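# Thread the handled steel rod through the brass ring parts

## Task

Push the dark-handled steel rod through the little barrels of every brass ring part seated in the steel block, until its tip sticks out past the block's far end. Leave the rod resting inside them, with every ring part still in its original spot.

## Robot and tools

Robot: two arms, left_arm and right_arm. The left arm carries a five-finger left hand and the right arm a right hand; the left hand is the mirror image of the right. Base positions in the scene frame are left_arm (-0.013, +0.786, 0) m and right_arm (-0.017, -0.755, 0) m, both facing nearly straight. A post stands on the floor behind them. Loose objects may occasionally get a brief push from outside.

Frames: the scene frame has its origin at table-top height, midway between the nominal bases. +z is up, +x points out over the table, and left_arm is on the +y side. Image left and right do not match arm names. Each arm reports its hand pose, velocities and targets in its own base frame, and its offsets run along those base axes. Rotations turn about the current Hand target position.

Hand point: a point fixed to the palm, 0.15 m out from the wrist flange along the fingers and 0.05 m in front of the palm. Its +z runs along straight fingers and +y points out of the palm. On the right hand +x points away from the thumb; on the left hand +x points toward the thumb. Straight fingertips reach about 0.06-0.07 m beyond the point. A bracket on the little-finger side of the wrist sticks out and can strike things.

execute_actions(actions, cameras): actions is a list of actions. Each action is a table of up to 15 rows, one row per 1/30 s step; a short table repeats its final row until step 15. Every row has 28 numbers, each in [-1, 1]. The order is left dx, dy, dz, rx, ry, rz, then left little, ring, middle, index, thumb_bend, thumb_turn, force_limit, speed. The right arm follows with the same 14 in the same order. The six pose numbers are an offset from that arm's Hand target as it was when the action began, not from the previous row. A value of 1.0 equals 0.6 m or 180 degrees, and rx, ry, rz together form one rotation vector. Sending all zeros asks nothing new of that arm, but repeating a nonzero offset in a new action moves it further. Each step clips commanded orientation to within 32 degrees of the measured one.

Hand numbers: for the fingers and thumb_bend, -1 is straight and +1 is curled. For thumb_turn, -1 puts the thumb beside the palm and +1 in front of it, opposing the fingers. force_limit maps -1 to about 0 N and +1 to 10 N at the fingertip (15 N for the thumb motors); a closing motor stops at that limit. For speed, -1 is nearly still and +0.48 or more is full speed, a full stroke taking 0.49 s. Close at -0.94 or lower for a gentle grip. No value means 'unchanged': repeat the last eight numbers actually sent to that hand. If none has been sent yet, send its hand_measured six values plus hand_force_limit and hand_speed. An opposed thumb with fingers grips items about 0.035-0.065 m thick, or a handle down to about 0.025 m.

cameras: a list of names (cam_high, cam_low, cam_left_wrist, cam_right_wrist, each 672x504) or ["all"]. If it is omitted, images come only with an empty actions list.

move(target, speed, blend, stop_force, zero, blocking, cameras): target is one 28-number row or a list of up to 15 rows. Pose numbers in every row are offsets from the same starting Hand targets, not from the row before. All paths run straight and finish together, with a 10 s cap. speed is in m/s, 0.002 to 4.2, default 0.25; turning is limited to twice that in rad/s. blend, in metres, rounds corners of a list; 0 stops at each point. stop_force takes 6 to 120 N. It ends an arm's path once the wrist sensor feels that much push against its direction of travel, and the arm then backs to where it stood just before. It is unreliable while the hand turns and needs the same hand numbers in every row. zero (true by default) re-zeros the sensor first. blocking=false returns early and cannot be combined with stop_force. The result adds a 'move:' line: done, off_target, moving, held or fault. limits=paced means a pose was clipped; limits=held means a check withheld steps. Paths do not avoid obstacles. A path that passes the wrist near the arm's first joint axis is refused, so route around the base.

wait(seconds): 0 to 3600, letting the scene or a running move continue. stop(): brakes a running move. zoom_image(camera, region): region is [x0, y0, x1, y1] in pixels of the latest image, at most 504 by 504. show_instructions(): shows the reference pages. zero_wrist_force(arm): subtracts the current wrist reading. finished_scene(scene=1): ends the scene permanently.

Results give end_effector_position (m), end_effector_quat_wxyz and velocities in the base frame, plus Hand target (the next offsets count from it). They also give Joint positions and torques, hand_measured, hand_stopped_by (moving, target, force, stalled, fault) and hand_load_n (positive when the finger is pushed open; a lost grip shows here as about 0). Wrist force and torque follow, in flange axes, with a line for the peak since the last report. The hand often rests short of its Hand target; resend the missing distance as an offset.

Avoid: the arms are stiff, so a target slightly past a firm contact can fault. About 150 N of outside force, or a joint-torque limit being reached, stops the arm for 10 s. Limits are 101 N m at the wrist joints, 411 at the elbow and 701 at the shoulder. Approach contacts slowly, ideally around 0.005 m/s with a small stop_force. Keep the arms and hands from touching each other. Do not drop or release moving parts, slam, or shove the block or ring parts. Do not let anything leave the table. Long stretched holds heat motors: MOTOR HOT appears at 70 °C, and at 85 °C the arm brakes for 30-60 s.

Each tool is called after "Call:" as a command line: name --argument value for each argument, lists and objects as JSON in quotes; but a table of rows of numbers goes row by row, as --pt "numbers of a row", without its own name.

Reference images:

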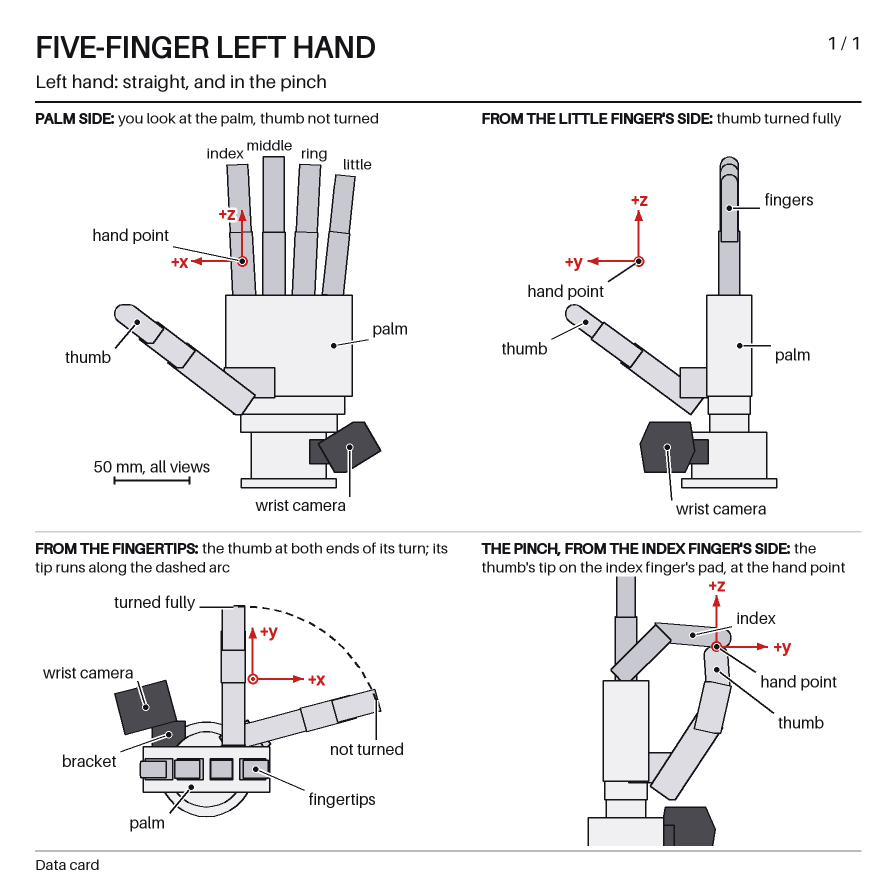

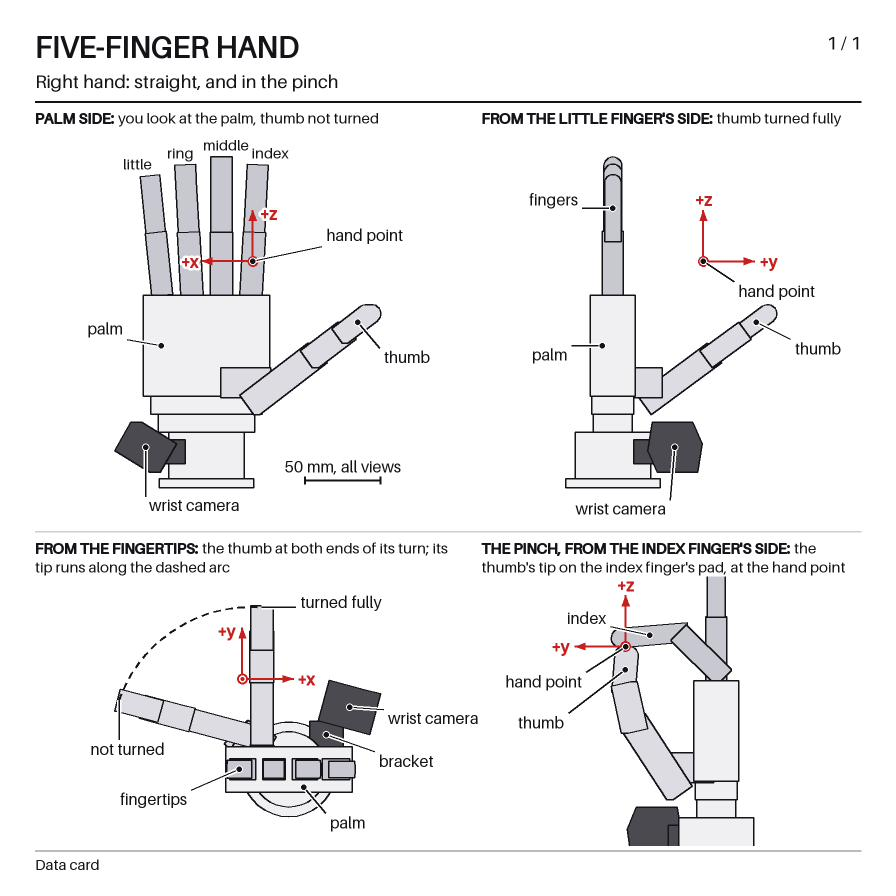

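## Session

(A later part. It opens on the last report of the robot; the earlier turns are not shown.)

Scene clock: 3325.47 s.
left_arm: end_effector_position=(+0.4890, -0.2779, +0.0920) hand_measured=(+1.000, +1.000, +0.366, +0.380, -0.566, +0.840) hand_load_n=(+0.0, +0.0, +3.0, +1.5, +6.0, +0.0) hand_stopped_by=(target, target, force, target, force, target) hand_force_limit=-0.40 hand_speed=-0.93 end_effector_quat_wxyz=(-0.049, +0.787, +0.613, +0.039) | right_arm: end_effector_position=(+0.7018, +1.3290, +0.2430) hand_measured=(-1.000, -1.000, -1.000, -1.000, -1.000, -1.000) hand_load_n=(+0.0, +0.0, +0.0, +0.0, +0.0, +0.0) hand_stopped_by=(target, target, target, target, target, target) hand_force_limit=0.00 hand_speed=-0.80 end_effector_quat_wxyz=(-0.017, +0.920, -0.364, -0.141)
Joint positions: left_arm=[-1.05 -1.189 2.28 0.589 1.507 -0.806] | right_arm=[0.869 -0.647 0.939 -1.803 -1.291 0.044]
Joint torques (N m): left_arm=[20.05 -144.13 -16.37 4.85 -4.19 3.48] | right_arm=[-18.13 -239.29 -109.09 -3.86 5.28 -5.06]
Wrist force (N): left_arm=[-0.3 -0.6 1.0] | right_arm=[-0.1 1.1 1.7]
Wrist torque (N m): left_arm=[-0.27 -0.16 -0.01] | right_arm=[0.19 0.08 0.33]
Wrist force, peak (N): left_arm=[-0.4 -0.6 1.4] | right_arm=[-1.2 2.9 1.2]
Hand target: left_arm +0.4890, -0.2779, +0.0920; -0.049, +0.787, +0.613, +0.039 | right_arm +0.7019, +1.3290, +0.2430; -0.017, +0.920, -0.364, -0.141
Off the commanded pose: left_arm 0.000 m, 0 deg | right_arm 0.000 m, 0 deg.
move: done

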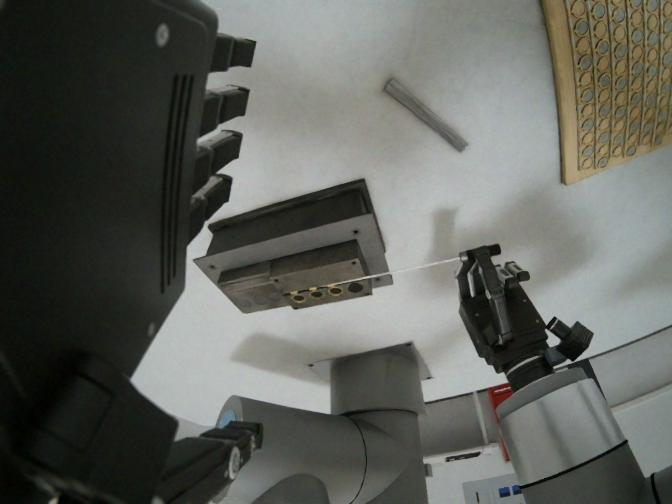

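Call:
move --target '[0,0,-0.00263,0.003793,-0.00045,0,1,1,0.40,0.38,-0.2,0.84,-0.4,-0.93,0,0,0,0,0,0,-1,-1,-1,-1,-1,-1,0,-0.8]' --speed 0.006 --cameras '["cam_right_wrist"]'

Call:
zoom_image --camera "cam_right_wrist" --region '[308, 276, 328, 296]'

Call:
zoom_image --camera "cam_right_wrist" --region '[322, 272, 342, 292]'

Call:
zoom_image --camera "cam_right_wrist" --region '[342, 268, 362, 288]'

Call:
zoom_image --camera "cam_right_wrist" --region '[430, 252, 450, 272]'

Scene clock: 3390.63 s.
left_arm: end_effector_position=(+0.4890, -0.2779, +0.0904) hand_measured=(+1.000, +1.000, +0.366, +0.380, -0.566, +0.840) hand_load_n=(+0.0, +0.0, +3.0, +1.5, +6.0, +0.0) hand_stopped_by=(target, target, force, target, force, target) hand_force_limit=-0.40 hand_speed=-0.93 end_effector_quat_wxyz=(-0.053, +0.787, +0.613, +0.043) | right_arm: end_effector_position=(+0.7019, +1.3290, +0.2430) hand_measured=(-1.000, -1.000, -1.000, -1.000, -1.000, -1.000) hand_load_n=(+0.0, +0.0, +0.0, +0.0, +0.0, +0.0) hand_stopped_by=(target, target, target, target, target, target) hand_force_limit=0.00 hand_speed=-0.80 end_effector_quat_wxyz=(-0.017, +0.920, -0.364, -0.141)
Joint positions: left_arm=[-1.054 -1.183 2.278 0.594 1.501 -0.811] | right_arm=[0.869 -0.647 0.939 -1.803 -1.291 0.044]
Joint torques (N m): left_arm=[-19.68 -98.57 -50.07 14.69 -4.46 -3.35] | right_arm=[-19.3 -240.56 -112.56 -3.67 5.97 -6.22]
Wrist force (N): left_arm=[0.1 -0.5 1.0] | right_arm=[-0.2 1.1 2.0]
Wrist torque (N m): left_arm=[-0.24 -0.13 0.36] | right_arm=[0.16 0.08 0.32]
Wrist force, peak (N): left_arm=[-0.4 -0.7 1.3] | right_arm=[-0.3 1.6 1.9]
Hand target: left_arm +0.4890, -0.2779, +0.0904; -0.054, +0.787, +0.613, +0.043 | right_arm +0.7019, +1.3290, +0.2430; -0.017, +0.920, -0.364, -0.141
Off the commanded pose: left_arm 0.000 m, 0 deg | right_arm 0.000 m, 0 deg.
move: done

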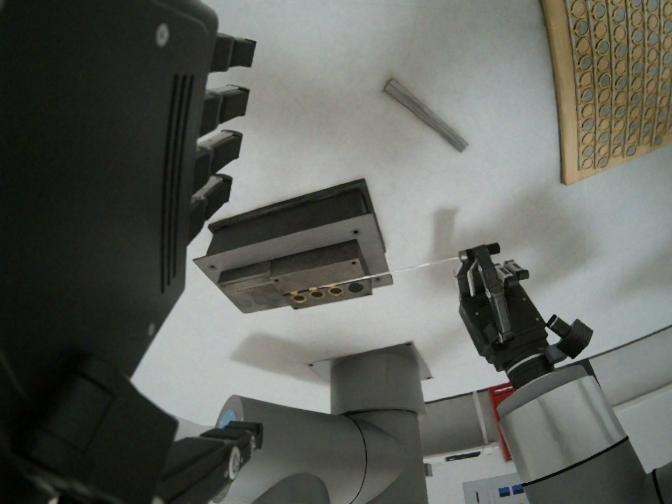

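Scaled by 25.200 from the camera's image (finer frame: 960x720).

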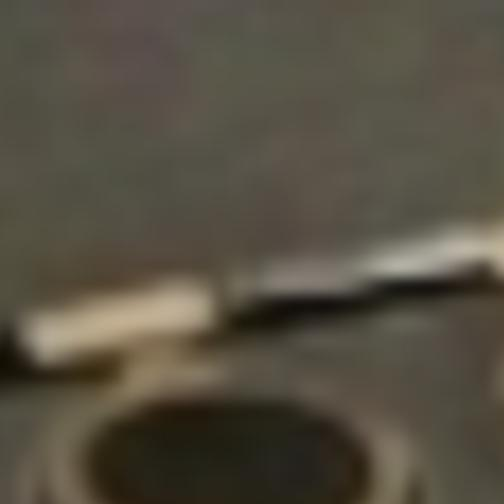

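Scaled by 25.200 from the camera's image (finer frame: 960x720).

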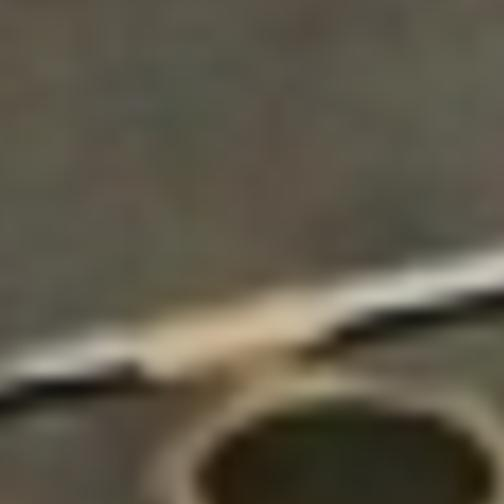

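Scaled by 25.200 from the camera's image (finer frame: 960x720).

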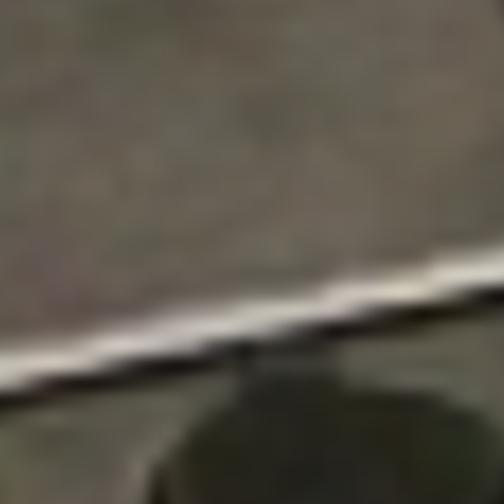

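Scaled by 25.200 from the camera's image (finer frame: 960x720).

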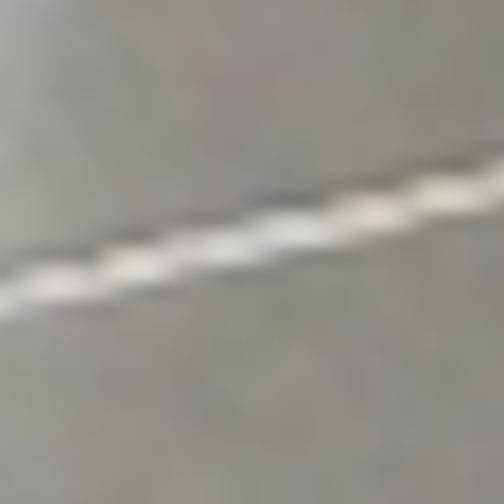

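Call:
wait --seconds 0.3 --cameras '["cam_right_wrist"]'

Call:
zoom_image --camera "cam_right_wrist" --region '[314, 274, 334, 294]'

Call:
zoom_image --camera "cam_right_wrist" --region '[318, 272, 348, 294]'

Scene clock: 3409.23 s.
left_arm: end_effector_position=(+0.4890, -0.2779, +0.0904) hand_measured=(+1.000, +1.000, +0.366, +0.380, -0.566, +0.840) hand_load_n=(+0.0, +0.0, +3.0, +1.5, +5.5, +0.0) hand_stopped_by=(target, target, force, target, force, target) hand_force_limit=-0.40 hand_speed=-0.93 end_effector_quat_wxyz=(-0.054, +0.787, +0.613, +0.043) | right_arm: end_effector_position=(+0.7019, +1.3290, +0.2430) hand_measured=(-1.000, -1.000, -1.000, -1.000, -1.000, -1.000) hand_load_n=(+0.0, +0.0, +0.0, +0.0, -0.5, +0.0) hand_stopped_by=(target, target, target, target, target, target) hand_force_limit=0.00 hand_speed=-0.80 end_effector_quat_wxyz=(-0.017, +0.920, -0.364, -0.141)
Joint positions: left_arm=[-1.055 -1.183 2.278 0.594 1.501 -0.812] | right_arm=[0.869 -0.647 0.939 -1.803 -1.291 0.044]
Joint torques (N m): left_arm=[-21.02 -101.29 -50.44 13.97 -4.18 -3.93] | right_arm=[-20.67 -235.67 -113.53 -2.88 5.85 -5.64]
Wrist force (N): left_arm=[0.4 -0.5 1.1] | right_arm=[-0.1 1.2 2.2]
Wrist torque (N m): left_arm=[-0.24 -0.16 0.37] | right_arm=[0.17 0.06 0.33]
Wrist force, peak (N): left_arm=[0.4 -0.7 1.3] | right_arm=[-0.4 1.4 2.3]
Hand target: left_arm +0.4890, -0.2779, +0.0904; -0.054, +0.787, +0.613, +0.043 | right_arm +0.7019, +1.3290, +0.2430; -0.017, +0.920, -0.364, -0.141
Off the commanded pose: left_arm 0.000 m, 0 deg | right_arm 0.000 m, 0 deg.
wait: 0.30 s; at rest from the start

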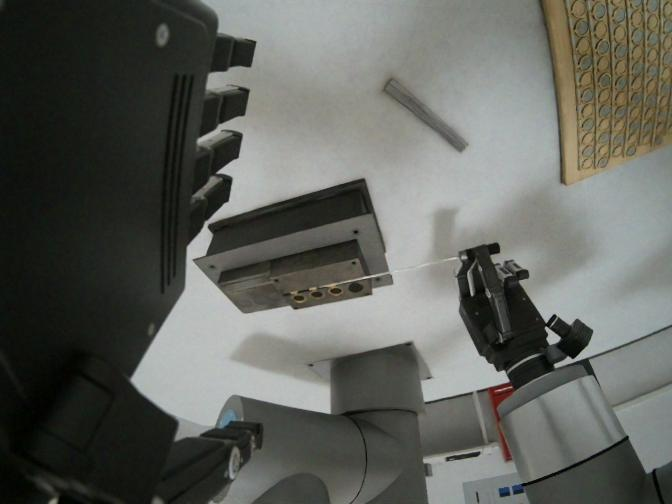

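Scaled by 25.200 from the camera's image (finer frame: 960x720).

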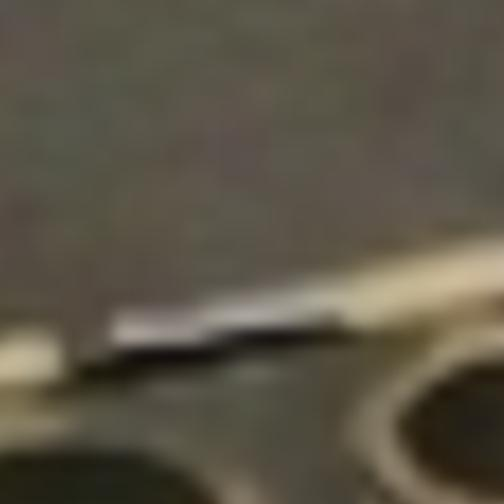

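Scaled by 16.800 from the camera's image (finer frame: 960x720).

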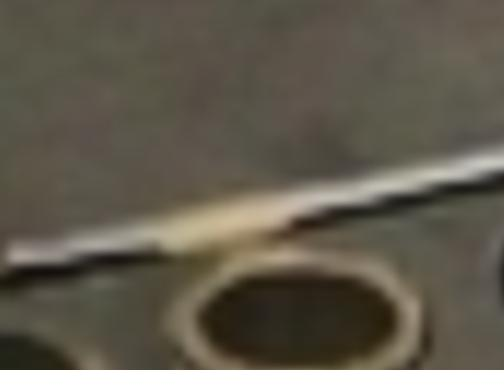

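Call:
move --target '[0,0,0,0,0,0,1,1,0.40,0.38,-0.2,0.84,-0.4,-0.93,-0.2008,0.0105,0.0308,-0.0671,-0.1241,0,-1,-1,-1,-1,-1,-1,0,-0.8]' --speed 0.12 --cameras '["cam_right_wrist"]'

Call:
zoom_image --camera "cam_right_wrist" --region '[252, 274, 272, 294]'

Call:
zoom_image --camera "cam_right_wrist" --region '[272, 266, 292, 286]'

Call:
zoom_image --camera "cam_right_wrist" --region '[230, 282, 250, 302]'

Call:
zoom_image --camera "cam_right_wrist" --region '[292, 262, 312, 282]'

Call:
zoom_image --camera "cam_right_wrist" --region '[340, 244, 360, 264]'

Call:
zoom_image --camera "cam_right_wrist" --region '[390, 230, 410, 250]'

Scene clock: 3434.53 s.
left_arm: end_effector_position=(+0.4890, -0.2779, +0.0904) hand_measured=(+1.000, +1.000, +0.366, +0.380, -0.566, +0.840) hand_load_n=(+0.0, +0.0, +3.0, +1.5, +5.5, +0.0) hand_stopped_by=(target, target, force, target, force, target) hand_force_limit=-0.40 hand_speed=-0.93 end_effector_quat_wxyz=(-0.054, +0.787, +0.613, +0.043) | right_arm: end_effector_position=(+0.5816, +1.3353, +0.2615) hand_measured=(-1.000, -1.000, -1.000, -1.000, -1.000, -1.000) hand_load_n=(+0.0, +0.0, +0.0, +0.0, +0.0, +0.0) hand_stopped_by=(target, target, target, target, target, target) hand_force_limit=0.00 hand_speed=-0.80 end_effector_quat_wxyz=(+0.009, +0.927, -0.367, +0.078)
Joint positions: left_arm=[-1.055 -1.183 2.278 0.594 1.501 -0.812] | right_arm=[1.027 -0.73 1.049 -1.897 -1.728 0.209]
Joint torques (N m): left_arm=[-19.03 -101.59 -48.92 13.67 -4.09 -3.84] | right_arm=[23.05 -276.06 -90.05 -13.89 -4.87 5.56]
Wrist force (N): left_arm=[0.4 -0.7 0.9] | right_arm=[0.9 1.9 1.7]
Wrist torque (N m): left_arm=[-0.26 -0.18 0.38] | right_arm=[0.29 -0.20 -0.10]
Wrist force, peak (N): left_arm=[0.5 -0.7 1.4] | right_arm=[-0.1 1.9 2.0]
Hand target: left_arm +0.4890, -0.2779, +0.0904; -0.054, +0.787, +0.613, +0.043 | right_arm +0.5815, +1.3353, +0.2615; +0.009, +0.927, -0.367, +0.078
Off the commanded pose: left_arm 0.000 m, 0 deg | right_arm 0.000 m, 0 deg.
move: done

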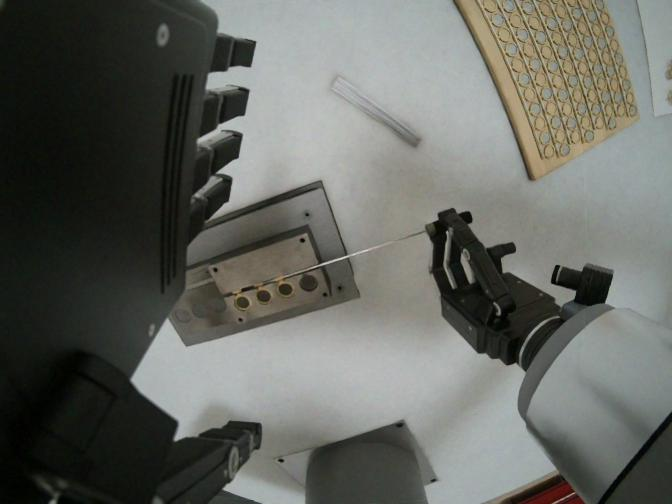

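Scaled by 25.200 from the camera's image (finer frame: 960x720).

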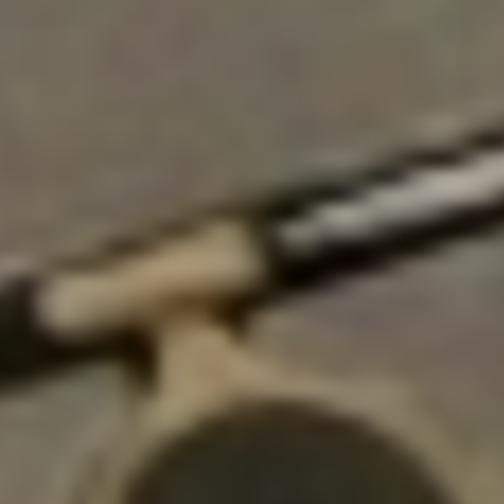

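Scaled by 25.200 from the camera's image (finer frame: 960x720).

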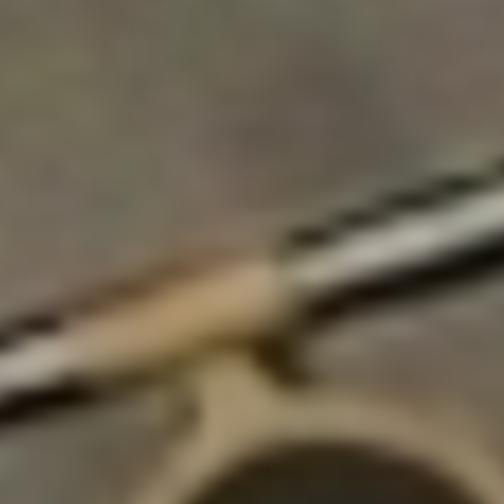

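Scaled by 25.200 from the camera's image (finer frame: 960x720).

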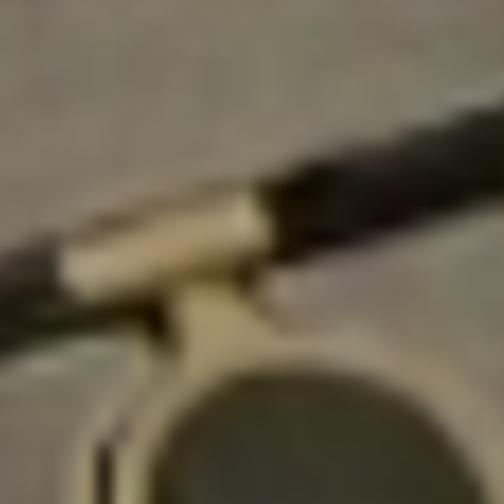

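Scaled by 25.200 from the camera's image (finer frame: 960x720).

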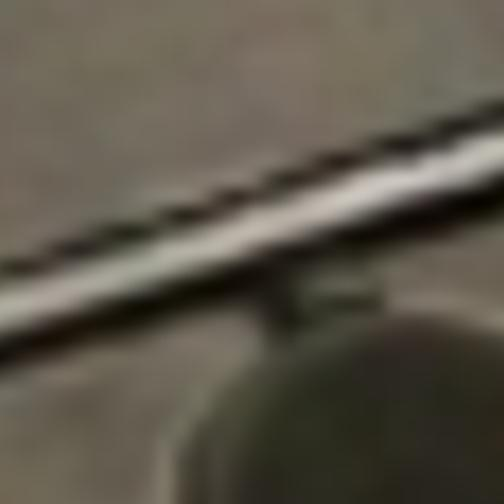

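Scaled by 25.200 from the camera's image (finer frame: 960x720).

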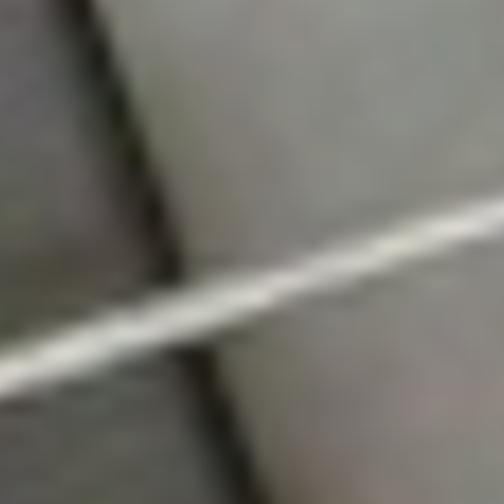

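Scaled by 25.200 from the camera's image (finer frame: 960x720).

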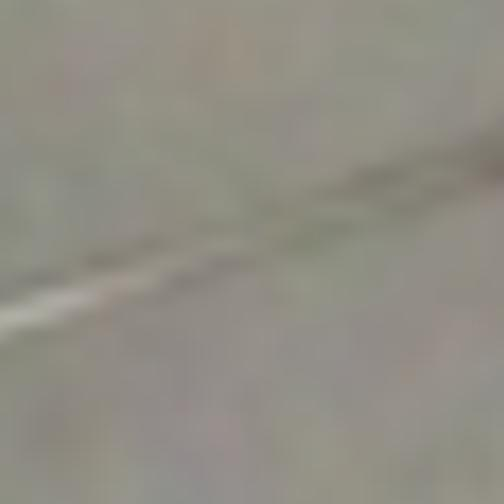

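Call:
move --target '[0.000395,0.00331,0,0,0,0,1,1,0.40,0.38,-0.2,0.84,-0.4,-0.93,0,0,0,0,0,0,-1,-1,-1,-1,-1,-1,0,-0.8]' --speed 0.006 --stop_force 6 --cameras '["cam_right_wrist"]'

Call:
zoom_image --camera "cam_right_wrist" --region '[252, 274, 272, 294]'

Call:
zoom_image --camera "cam_right_wrist" --region '[250, 272, 290, 302]'

Scene clock: 3470.07 s.
left_arm: end_effector_position=(+0.4893, -0.2759, +0.0904) hand_measured=(+1.000, +1.000, +0.366, +0.380, -0.566, +0.840) hand_load_n=(+0.0, +0.5, +3.0, +1.5, +5.5, +0.0) hand_stopped_by=(target, target, force, target, force, target) hand_force_limit=-0.40 hand_speed=-0.93 end_effector_quat_wxyz=(-0.054, +0.787, +0.613, +0.043) | right_arm: end_effector_position=(+0.5815, +1.3353, +0.2615) hand_measured=(-1.000, -1.000, -1.000, -1.000, -1.000, -1.000) hand_load_n=(+0.0, -0.5, +0.0, +0.0, +0.0, +0.0) hand_stopped_by=(target, target, target, target, target, target) hand_force_limit=0.00 hand_speed=-0.80 end_effector_quat_wxyz=(+0.009, +0.927, -0.367, +0.078)
Joint positions: left_arm=[-1.052 -1.183 2.28 0.593 1.5 -0.809] | right_arm=[1.027 -0.73 1.049 -1.897 -1.728 0.209]
Joint torques (N m): left_arm=[23.81 -142.49 -16.61 3.98 -4.54 3.41] | right_arm=[16.48 -278.51 -90.09 -14.16 -3.6 5.69]
Wrist force (N): left_arm=[0.1 -0.4 1.1] | right_arm=[0.7 1.9 1.5]
Wrist torque (N m): left_arm=[-0.23 -0.12 -0.04] | right_arm=[0.32 -0.16 -0.10]
Wrist force, peak (N): left_arm=[0.5 -0.6 1.5] | right_arm=[0.7 2.0 2.2]
Hand target: left_arm +0.4893, -0.2759, +0.0904; -0.054, +0.787, +0.613, +0.043 | right_arm +0.5815, +1.3353, +0.2615; +0.009, +0.927, -0.367, +0.078
Off the commanded pose: left_arm 0.000 m, 0 deg | right_arm 0.000 m, 0 deg.
move: done

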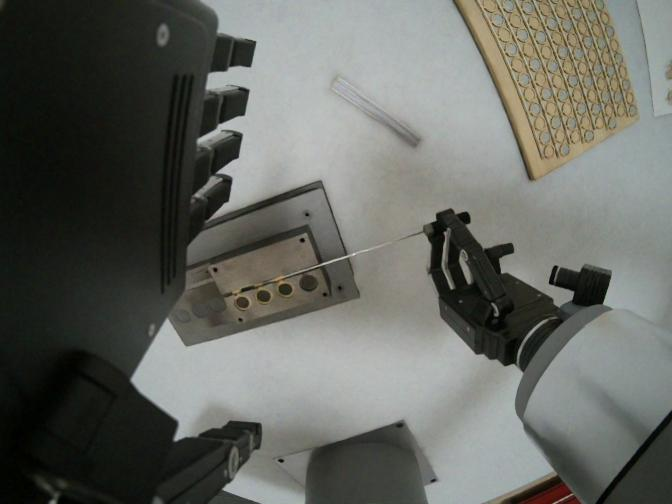

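Scaled by 25.200 from the camera's image (finer frame: 960x720).

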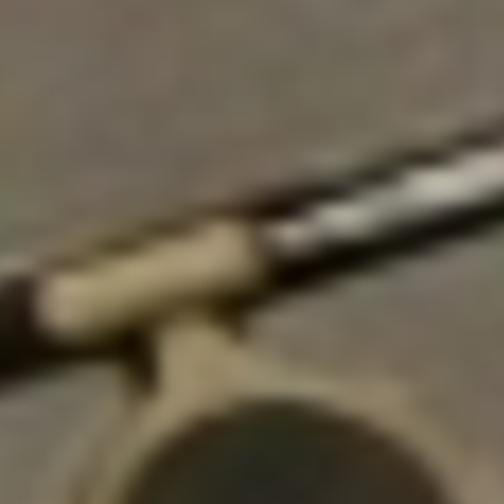

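Scaled by 12.600 from the camera's image (finer frame: 960x720).

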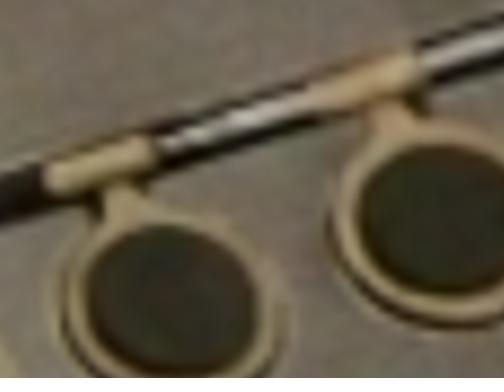

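Call:
move --target '[0.000395,0.00331,0,0,0,0,1,1,0.40,0.38,-0.2,0.84,-0.4,-0.93,0.2008,-0.0105,-0.0308,0.0671,0.1241,0,-1,-1,-1,-1,-1,-1,0,-0.8]' --speed 0.12 --cameras '["cam_right_wrist"]'

Call:
zoom_image --camera "cam_right_wrist" --region '[308, 276, 328, 296]'

Call:
zoom_image --camera "cam_right_wrist" --region '[300, 270, 340, 300]'

Scene clock: 3479.63 s.
left_arm: end_effector_position=(+0.4895, -0.2740, +0.0904) hand_measured=(+1.000, +1.000, +0.366, +0.380, -0.566, +0.840) hand_load_n=(+0.0, +0.0, +3.0, +1.5, +5.5, +0.0) hand_stopped_by=(target, target, force, target, force, target) hand_force_limit=-0.40 hand_speed=-0.93 end_effector_quat_wxyz=(-0.054, +0.787, +0.613, +0.043) | right_arm: end_effector_position=(+0.7018, +1.3290, +0.2430) hand_measured=(-1.000, -1.000, -1.000, -1.000, -1.000, -1.000) hand_load_n=(+0.0, +0.0, +0.0, +0.0, -0.5, +0.0) hand_stopped_by=(target, target, target, target, target, target) hand_force_limit=0.00 hand_speed=-0.80 end_effector_quat_wxyz=(-0.017, +0.920, -0.364, -0.141)
Joint positions: left_arm=[-1.05 -1.184 2.281 0.592 1.5 -0.807] | right_arm=[0.869 -0.647 0.939 -1.803 -1.291 0.044]
Joint torques (N m): left_arm=[19.17 -141.44 -18.53 4.43 -4.1 3.64] | right_arm=[-17.06 -246.06 -112.67 -3.3 7.39 -6.07]
Wrist force (N): left_arm=[-0.1 -0.6 1.1] | right_arm=[0.1 1.0 1.5]
Wrist torque (N m): left_arm=[-0.26 -0.11 -0.04] | right_arm=[0.18 0.05 0.34]
Wrist force, peak (N): left_arm=[0.1 -0.6 1.4] | right_arm=[-1.1 2.8 1.4]
Hand target: left_arm +0.4895, -0.2740, +0.0904; -0.054, +0.787, +0.613, +0.043 | right_arm +0.7019, +1.3290, +0.2430; -0.017, +0.920, -0.364, -0.141
Off the commanded pose: left_arm 0.000 m, 0 deg | right_arm 0.000 m, 0 deg.
move: done

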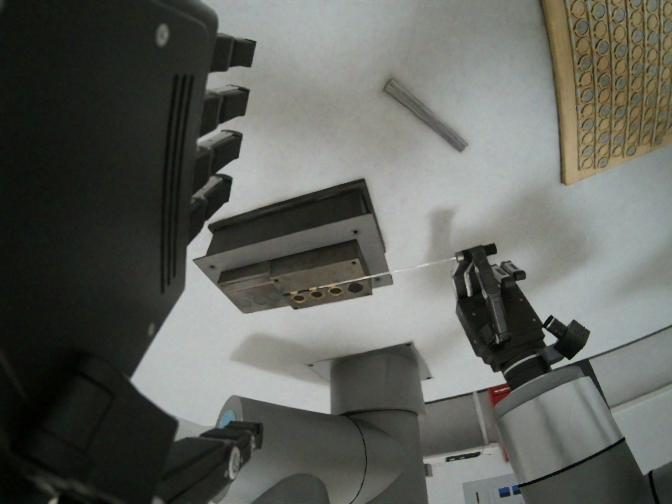

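Scaled by 25.200 from the camera's image (finer frame: 960x720).

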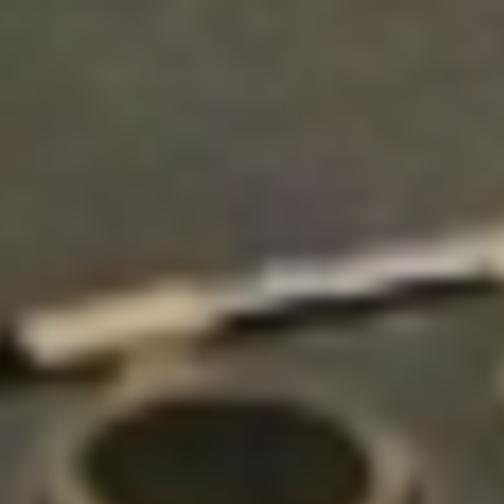

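Scaled by 12.600 from the camera's image (finer frame: 960x720).

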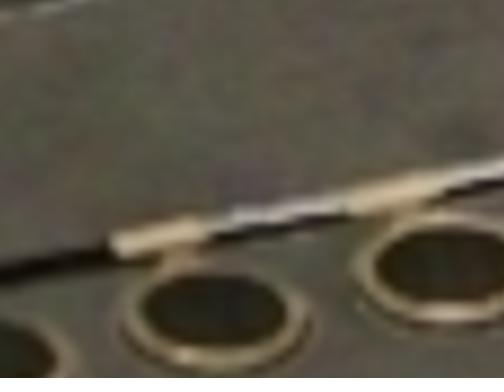

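Call:
move --target '[0.000593,0.004965,0,0,0,0,1,1,0.40,0.38,-0.2,0.84,-0.4,-0.93,0,0,0,0,0,0,-1,-1,-1,-1,-1,-1,0,-0.8]' --speed 0.006 --stop_force 6 --cameras '["cam_right_wrist"]'

Call:
zoom_image --camera "cam_right_wrist" --region '[308, 276, 328, 296]'

Call:
zoom_image --camera "cam_right_wrist" --region '[290, 272, 330, 302]'

Scene clock: 3489.17 s.
left_arm: end_effector_position=(+0.4898, -0.2710, +0.0904) hand_measured=(+1.000, +1.000, +0.366, +0.380, -0.566, +0.840) hand_load_n=(+0.0, +0.0, +3.0, +1.5, +5.5, +0.0) hand_stopped_by=(target, target, force, target, force, target) hand_force_limit=-0.40 hand_speed=-0.93 end_effector_quat_wxyz=(-0.054, +0.787, +0.613, +0.043) | right_arm: end_effector_position=(+0.7019, +1.3290, +0.2430) hand_measured=(-1.000, -1.000, -1.000, -1.000, -1.000, -1.000) hand_load_n=(+0.0, +0.0, +0.0, +0.0, +0.0, +0.0) hand_stopped_by=(target, target, target, target, target, target) hand_force_limit=0.00 hand_speed=-0.80 end_effector_quat_wxyz=(-0.017, +0.920, -0.364, -0.141)
Joint positions: left_arm=[-1.046 -1.185 2.284 0.591 1.5 -0.803] | right_arm=[0.869 -0.647 0.939 -1.803 -1.291 0.044]
Joint torques (N m): left_arm=[19.28 -141 -17.04 4.59 -3.97 3.51] | right_arm=[-17.9 -239.66 -112.56 -2.51 5.67 -5.92]
Wrist force (N): left_arm=[0.3 -0.3 1.2] | right_arm=[-0.2 1.4 1.4]
Wrist torque (N m): left_arm=[-0.22 -0.16 -0.03] | right_arm=[0.25 0.10 0.33]
Wrist force, peak (N): left_arm=[0.3 -0.6 1.4] | right_arm=[-0.1 1.4 2.2]
Hand target: left_arm +0.4898, -0.2710, +0.0904; -0.054, +0.787, +0.613, +0.043 | right_arm +0.7019, +1.3290, +0.2430; -0.017, +0.920, -0.364, -0.141
Off the commanded pose: left_arm 0.000 m, 0 deg | right_arm 0.000 m, 0 deg.
move: done

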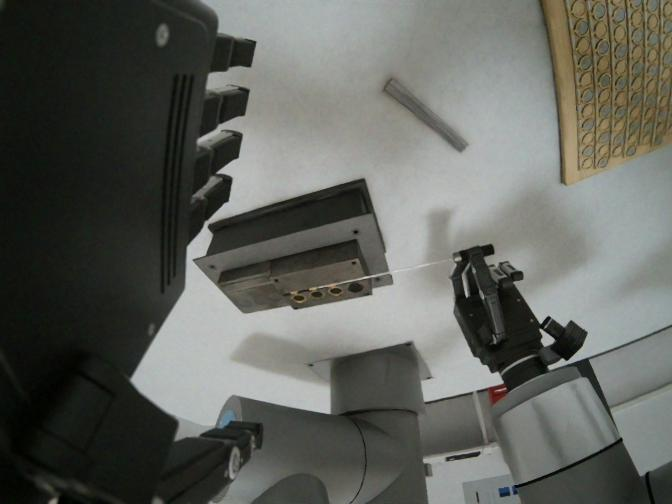

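Scaled by 25.200 from the camera's image (finer frame: 960x720).

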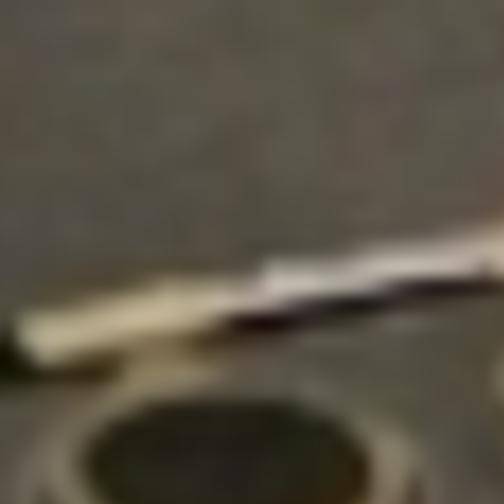

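Scaled by 12.600 from the camera's image (finer frame: 960x720).

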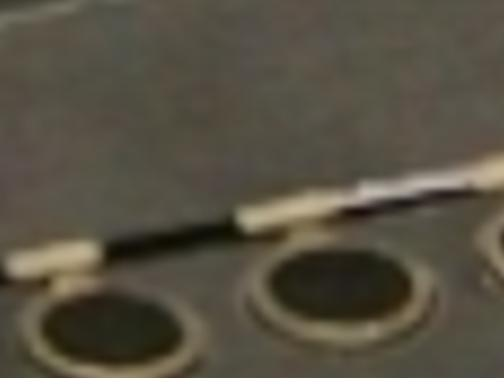

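Call:
move --target '[0.000790,0.00662,0,0,0,0,1,1,0.40,0.38,-0.2,0.84,-0.4,-0.93,0,0,0,0,0,0,-1,-1,-1,-1,-1,-1,0,-0.8]' --speed 0.006 --stop_force 6 --cameras '["cam_right_wrist"]'

Call:
zoom_image --camera "cam_right_wrist" --region '[308, 276, 328, 296]'

Call:
zoom_image --camera "cam_right_wrist" --region '[290, 272, 330, 302]'

Scene clock: 3495.90 s.
left_arm: end_effector_position=(+0.4903, -0.2670, +0.0904) hand_measured=(+1.000, +1.000, +0.366, +0.380, -0.566, +0.840) hand_load_n=(+0.0, +0.0, +3.0, +1.5, +5.5, +0.0) hand_stopped_by=(target, target, force, target, force, target) hand_force_limit=-0.40 hand_speed=-0.93 end_effector_quat_wxyz=(-0.054, +0.787, +0.613, +0.043) | right_arm: end_effector_position=(+0.7019, +1.3290, +0.2430) hand_measured=(-1.000, -1.000, -1.000, -1.000, -1.000, -1.000) hand_load_n=(+0.0, +0.0, +0.0, +0.5, -0.5, +0.0) hand_stopped_by=(target, target, target, target, target, target) hand_force_limit=0.00 hand_speed=-0.80 end_effector_quat_wxyz=(-0.017, +0.920, -0.364, -0.141)
Joint positions: left_arm=[-1.041 -1.187 2.287 0.589 1.499 -0.798] | right_arm=[0.869 -0.647 0.939 -1.803 -1.291 0.044]
Joint torques (N m): left_arm=[22.65 -141.75 -17.95 4.75 -4.32 3.99] | right_arm=[-22.68 -240.23 -109.43 -3.37 6.1 -6.34]
Wrist force (N): left_arm=[0.4 -0.3 0.9] | right_arm=[-0.7 1.1 1.7]
Wrist torque (N m): left_arm=[-0.21 -0.19 -0.02] | right_arm=[0.18 0.17 0.30]
Wrist force, peak (N): left_arm=[0.5 -0.8 1.1] | right_arm=[0.0 1.4 2.1]
Hand target: left_arm +0.4903, -0.2670, +0.0904; -0.054, +0.787, +0.613, +0.043 | right_arm +0.7019, +1.3290, +0.2430; -0.017, +0.920, -0.364, -0.141
Off the commanded pose: left_arm 0.000 m, 0 deg | right_arm 0.000 m, 0 deg.
move: done

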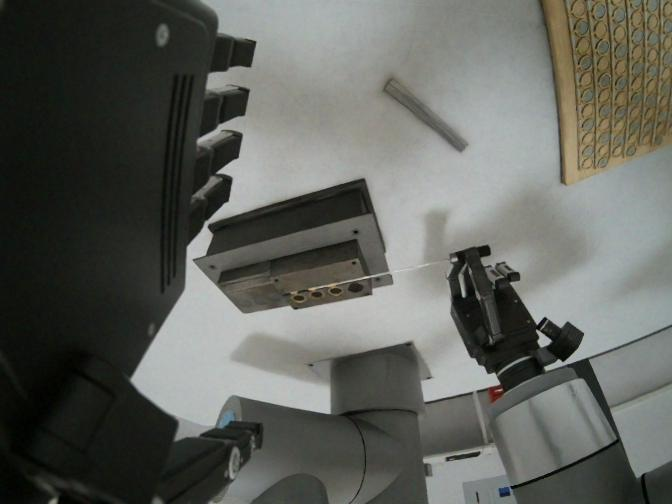

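Scaled by 25.200 from the camera's image (finer frame: 960x720).

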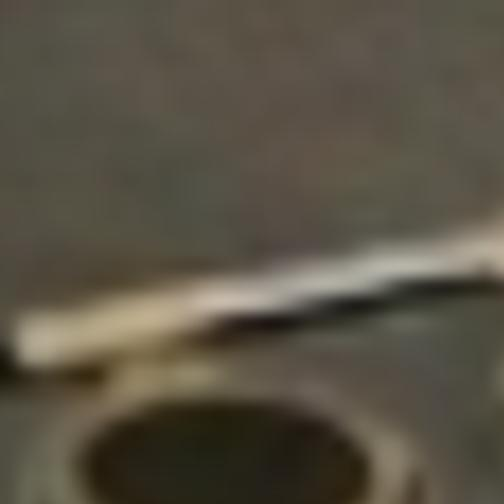

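Scaled by 12.600 from the camera's image (finer frame: 960x720).

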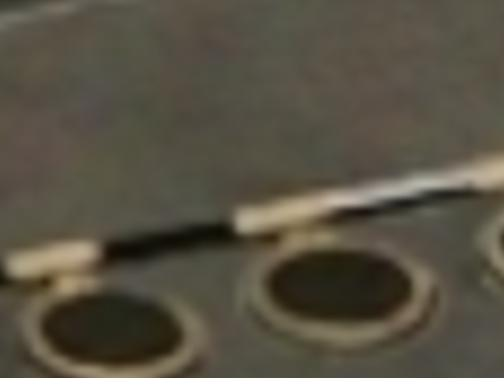

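Call:
move --target '[0,0,0,0,0,0,1,1,0.40,0.38,-0.2,0.84,-0.4,-0.93,-0.2008,0.0105,0.0308,-0.0671,-0.1241,0,-1,-1,-1,-1,-1,-1,0,-0.8]' --speed 0.12 --cameras '["cam_right_wrist"]'

Call:
zoom_image --camera "cam_right_wrist" --region '[252, 274, 272, 294]'

Call:
zoom_image --camera "cam_right_wrist" --region '[250, 272, 290, 302]'

Call:
zoom_image --camera "cam_right_wrist" --region '[228, 278, 268, 308]'

Scene clock: 3507.83 s.
left_arm: end_effector_position=(+0.4903, -0.2670, +0.0904) hand_measured=(+1.000, +1.000, +0.366, +0.380, -0.566, +0.840) hand_load_n=(+0.0, +0.0, +3.0, +1.5, +5.5, +0.0) hand_stopped_by=(target, target, force, target, force, target) hand_force_limit=-0.40 hand_speed=-0.93 end_effector_quat_wxyz=(-0.054, +0.787, +0.613, +0.043) | right_arm: end_effector_position=(+0.5816, +1.3353, +0.2615) hand_measured=(-1.000, -1.000, -1.000, -1.000, -1.000, -1.000) hand_load_n=(+0.0, +0.0, +0.0, +0.0, +0.0, +0.0) hand_stopped_by=(target, target, target, target, target, target) hand_force_limit=0.00 hand_speed=-0.80 end_effector_quat_wxyz=(+0.009, +0.927, -0.367, +0.078)
Joint positions: left_arm=[-1.041 -1.187 2.287 0.589 1.499 -0.798] | right_arm=[1.027 -0.73 1.049 -1.897 -1.728 0.209]
Joint torques (N m): left_arm=[25.71 -142.84 -19.34 4.93 -4.1 3.33] | right_arm=[19.23 -283.55 -89.25 -14.2 -4.64 5.48]
Wrist force (N): left_arm=[0.2 -0.7 1.1] | right_arm=[0.3 1.6 1.8]
Wrist torque (N m): left_arm=[-0.28 -0.15 -0.02] | right_arm=[0.24 -0.11 -0.14]
Wrist force, peak (N): left_arm=[0.5 -0.8 1.2] | right_arm=[-0.2 2.5 1.3]
Hand target: left_arm +0.4903, -0.2670, +0.0904; -0.054, +0.787, +0.613, +0.043 | right_arm +0.5815, +1.3353, +0.2615; +0.009, +0.927, -0.367, +0.078
Off the commanded pose: left_arm 0.000 m, 0 deg | right_arm 0.000 m, 0 deg.
move: done

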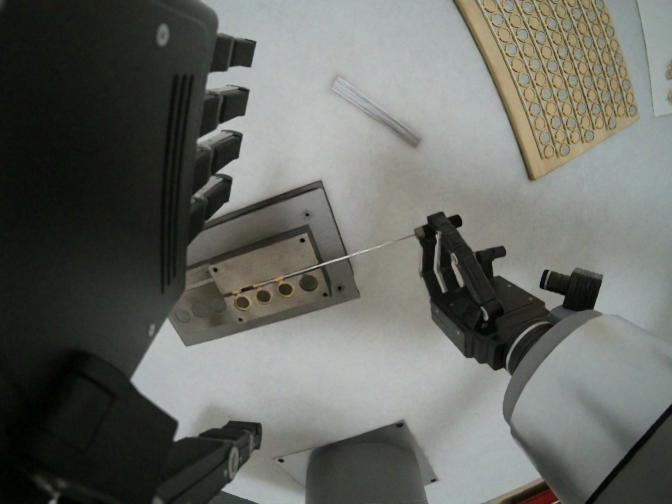

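Scaled by 25.200 from the camera's image (finer frame: 960x720).

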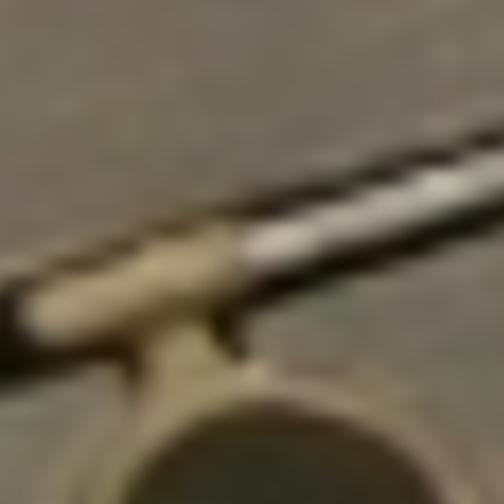

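Scaled by 12.600 from the camera's image (finer frame: 960x720).

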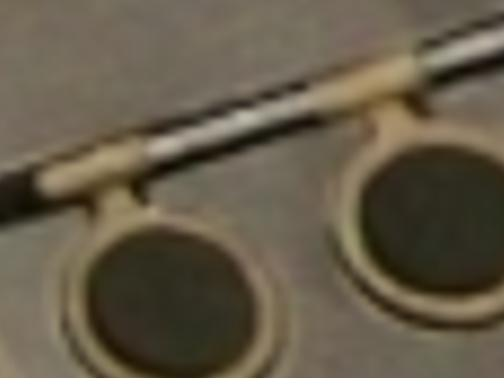

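Scaled by 12.600 from the camera's image (finer frame: 960x720).

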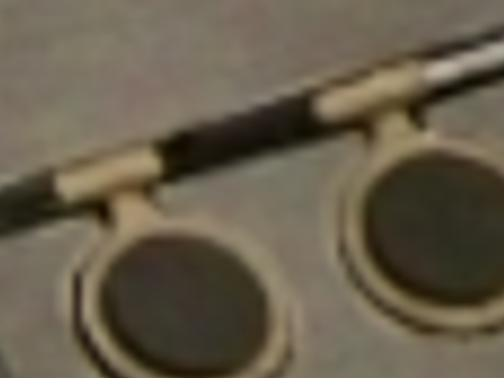

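Call:
move --target '[0.000395,0.00331,0,0,0,0,1,1,0.40,0.38,-0.2,0.84,-0.4,-0.93,0,0,0,0,0,0,-1,-1,-1,-1,-1,-1,0,-0.8]' --speed 0.006 --stop_force 6 --cameras '["cam_right_wrist"]'

Call:
zoom_image --camera "cam_right_wrist" --region '[252, 274, 272, 294]'

Call:
zoom_image --camera "cam_right_wrist" --region '[240, 276, 260, 296]'

Call:
zoom_image --camera "cam_right_wrist" --region '[272, 266, 292, 286]'

Scene clock: 3518.73 s.
left_arm: end_effector_position=(+0.4906, -0.2650, +0.0904) hand_measured=(+1.000, +1.000, +0.366, +0.380, -0.566, +0.840) hand_load_n=(+0.0, +0.0, +3.0, +1.5, +5.5, +0.0) hand_stopped_by=(target, target, force, target, force, target) hand_force_limit=-0.40 hand_speed=-0.93 end_effector_quat_wxyz=(-0.054, +0.787, +0.613, +0.043) | right_arm: end_effector_position=(+0.5815, +1.3353, +0.2615) hand_measured=(-1.000, -1.000, -1.000, -1.000, -1.000, -1.000) hand_load_n=(+0.0, +0.0, +0.0, +0.0, -0.5, +0.0) hand_stopped_by=(target, target, target, target, target, target) hand_force_limit=0.00 hand_speed=-0.80 end_effector_quat_wxyz=(+0.009, +0.927, -0.367, +0.078)
Joint positions: left_arm=[-1.039 -1.188 2.288 0.588 1.499 -0.796] | right_arm=[1.027 -0.73 1.049 -1.897 -1.728 0.209]
Joint torques (N m): left_arm=[19.55 -144.98 -17.37 4.45 -4.24 4.08] | right_arm=[14.4 -280.83 -89.72 -13.94 -4.1 4.95]
Wrist force (N): left_arm=[0.3 -0.9 1.0] | right_arm=[0.5 2.0 1.8]
Wrist torque (N m): left_arm=[-0.32 -0.17 -0.01] | right_arm=[0.31 -0.14 -0.12]
Wrist force, peak (N): left_arm=[0.3 -0.7 1.5] | right_arm=[0.6 2.1 1.8]
Hand target: left_arm +0.4906, -0.2650, +0.0904; -0.054, +0.787, +0.613, +0.043 | right_arm +0.5815, +1.3353, +0.2615; +0.009, +0.927, -0.367, +0.078
Off the commanded pose: left_arm 0.000 m, 0 deg | right_arm 0.000 m, 0 deg.
move: done

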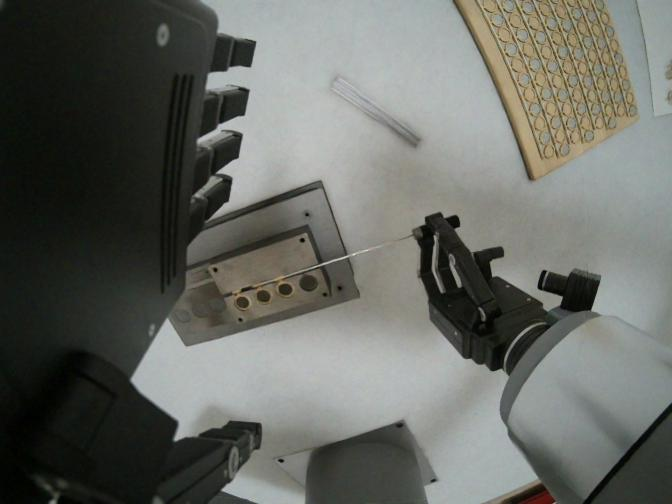

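Scaled by 25.200 from the camera's image (finer frame: 960x720).

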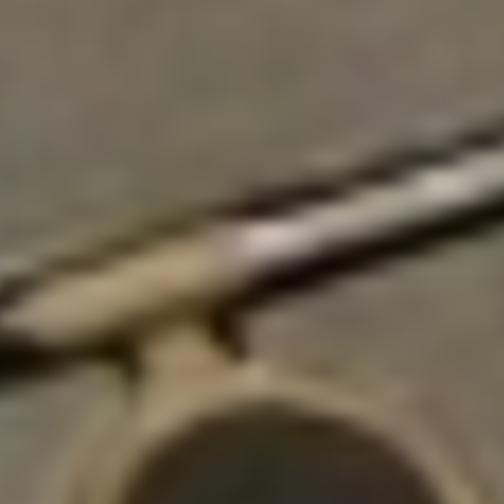

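Scaled by 25.200 from the camera's image (finer frame: 960x720).

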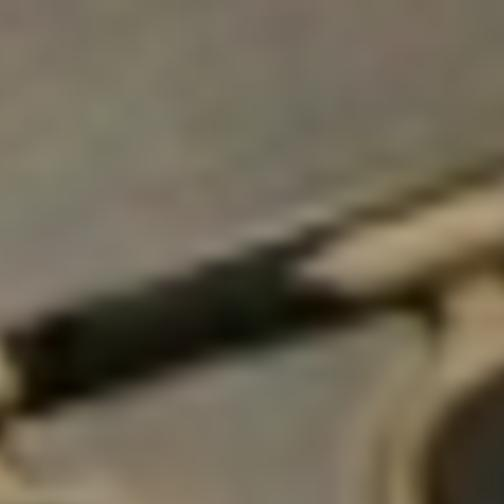

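Scaled by 25.200 from the camera's image (finer frame: 960x720).

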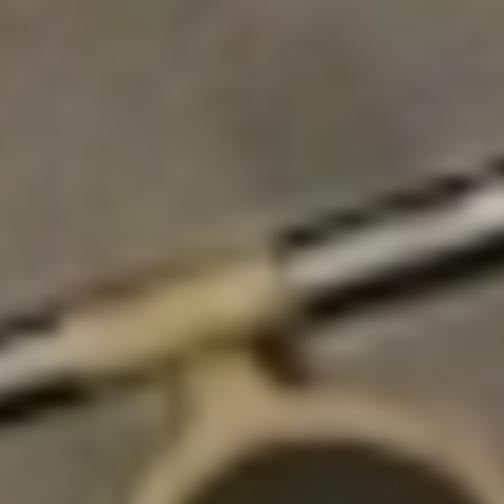

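Call:
zoom_image --camera "cam_right_wrist" --region '[246, 280, 258, 292]'

Call:
zoom_image --camera "cam_right_wrist" --region '[248, 276, 268, 296]'

Scaled by 42.000 from the camera's image (finer frame: 960x720).

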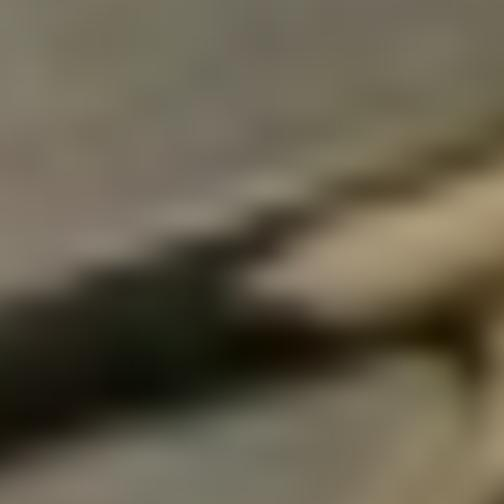

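Scaled by 25.200 from the camera's image (finer frame: 960x720).

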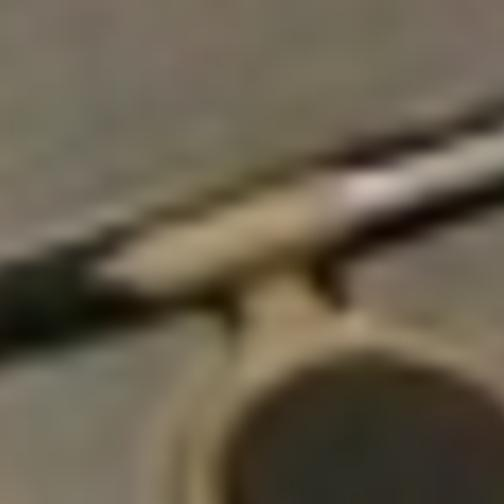

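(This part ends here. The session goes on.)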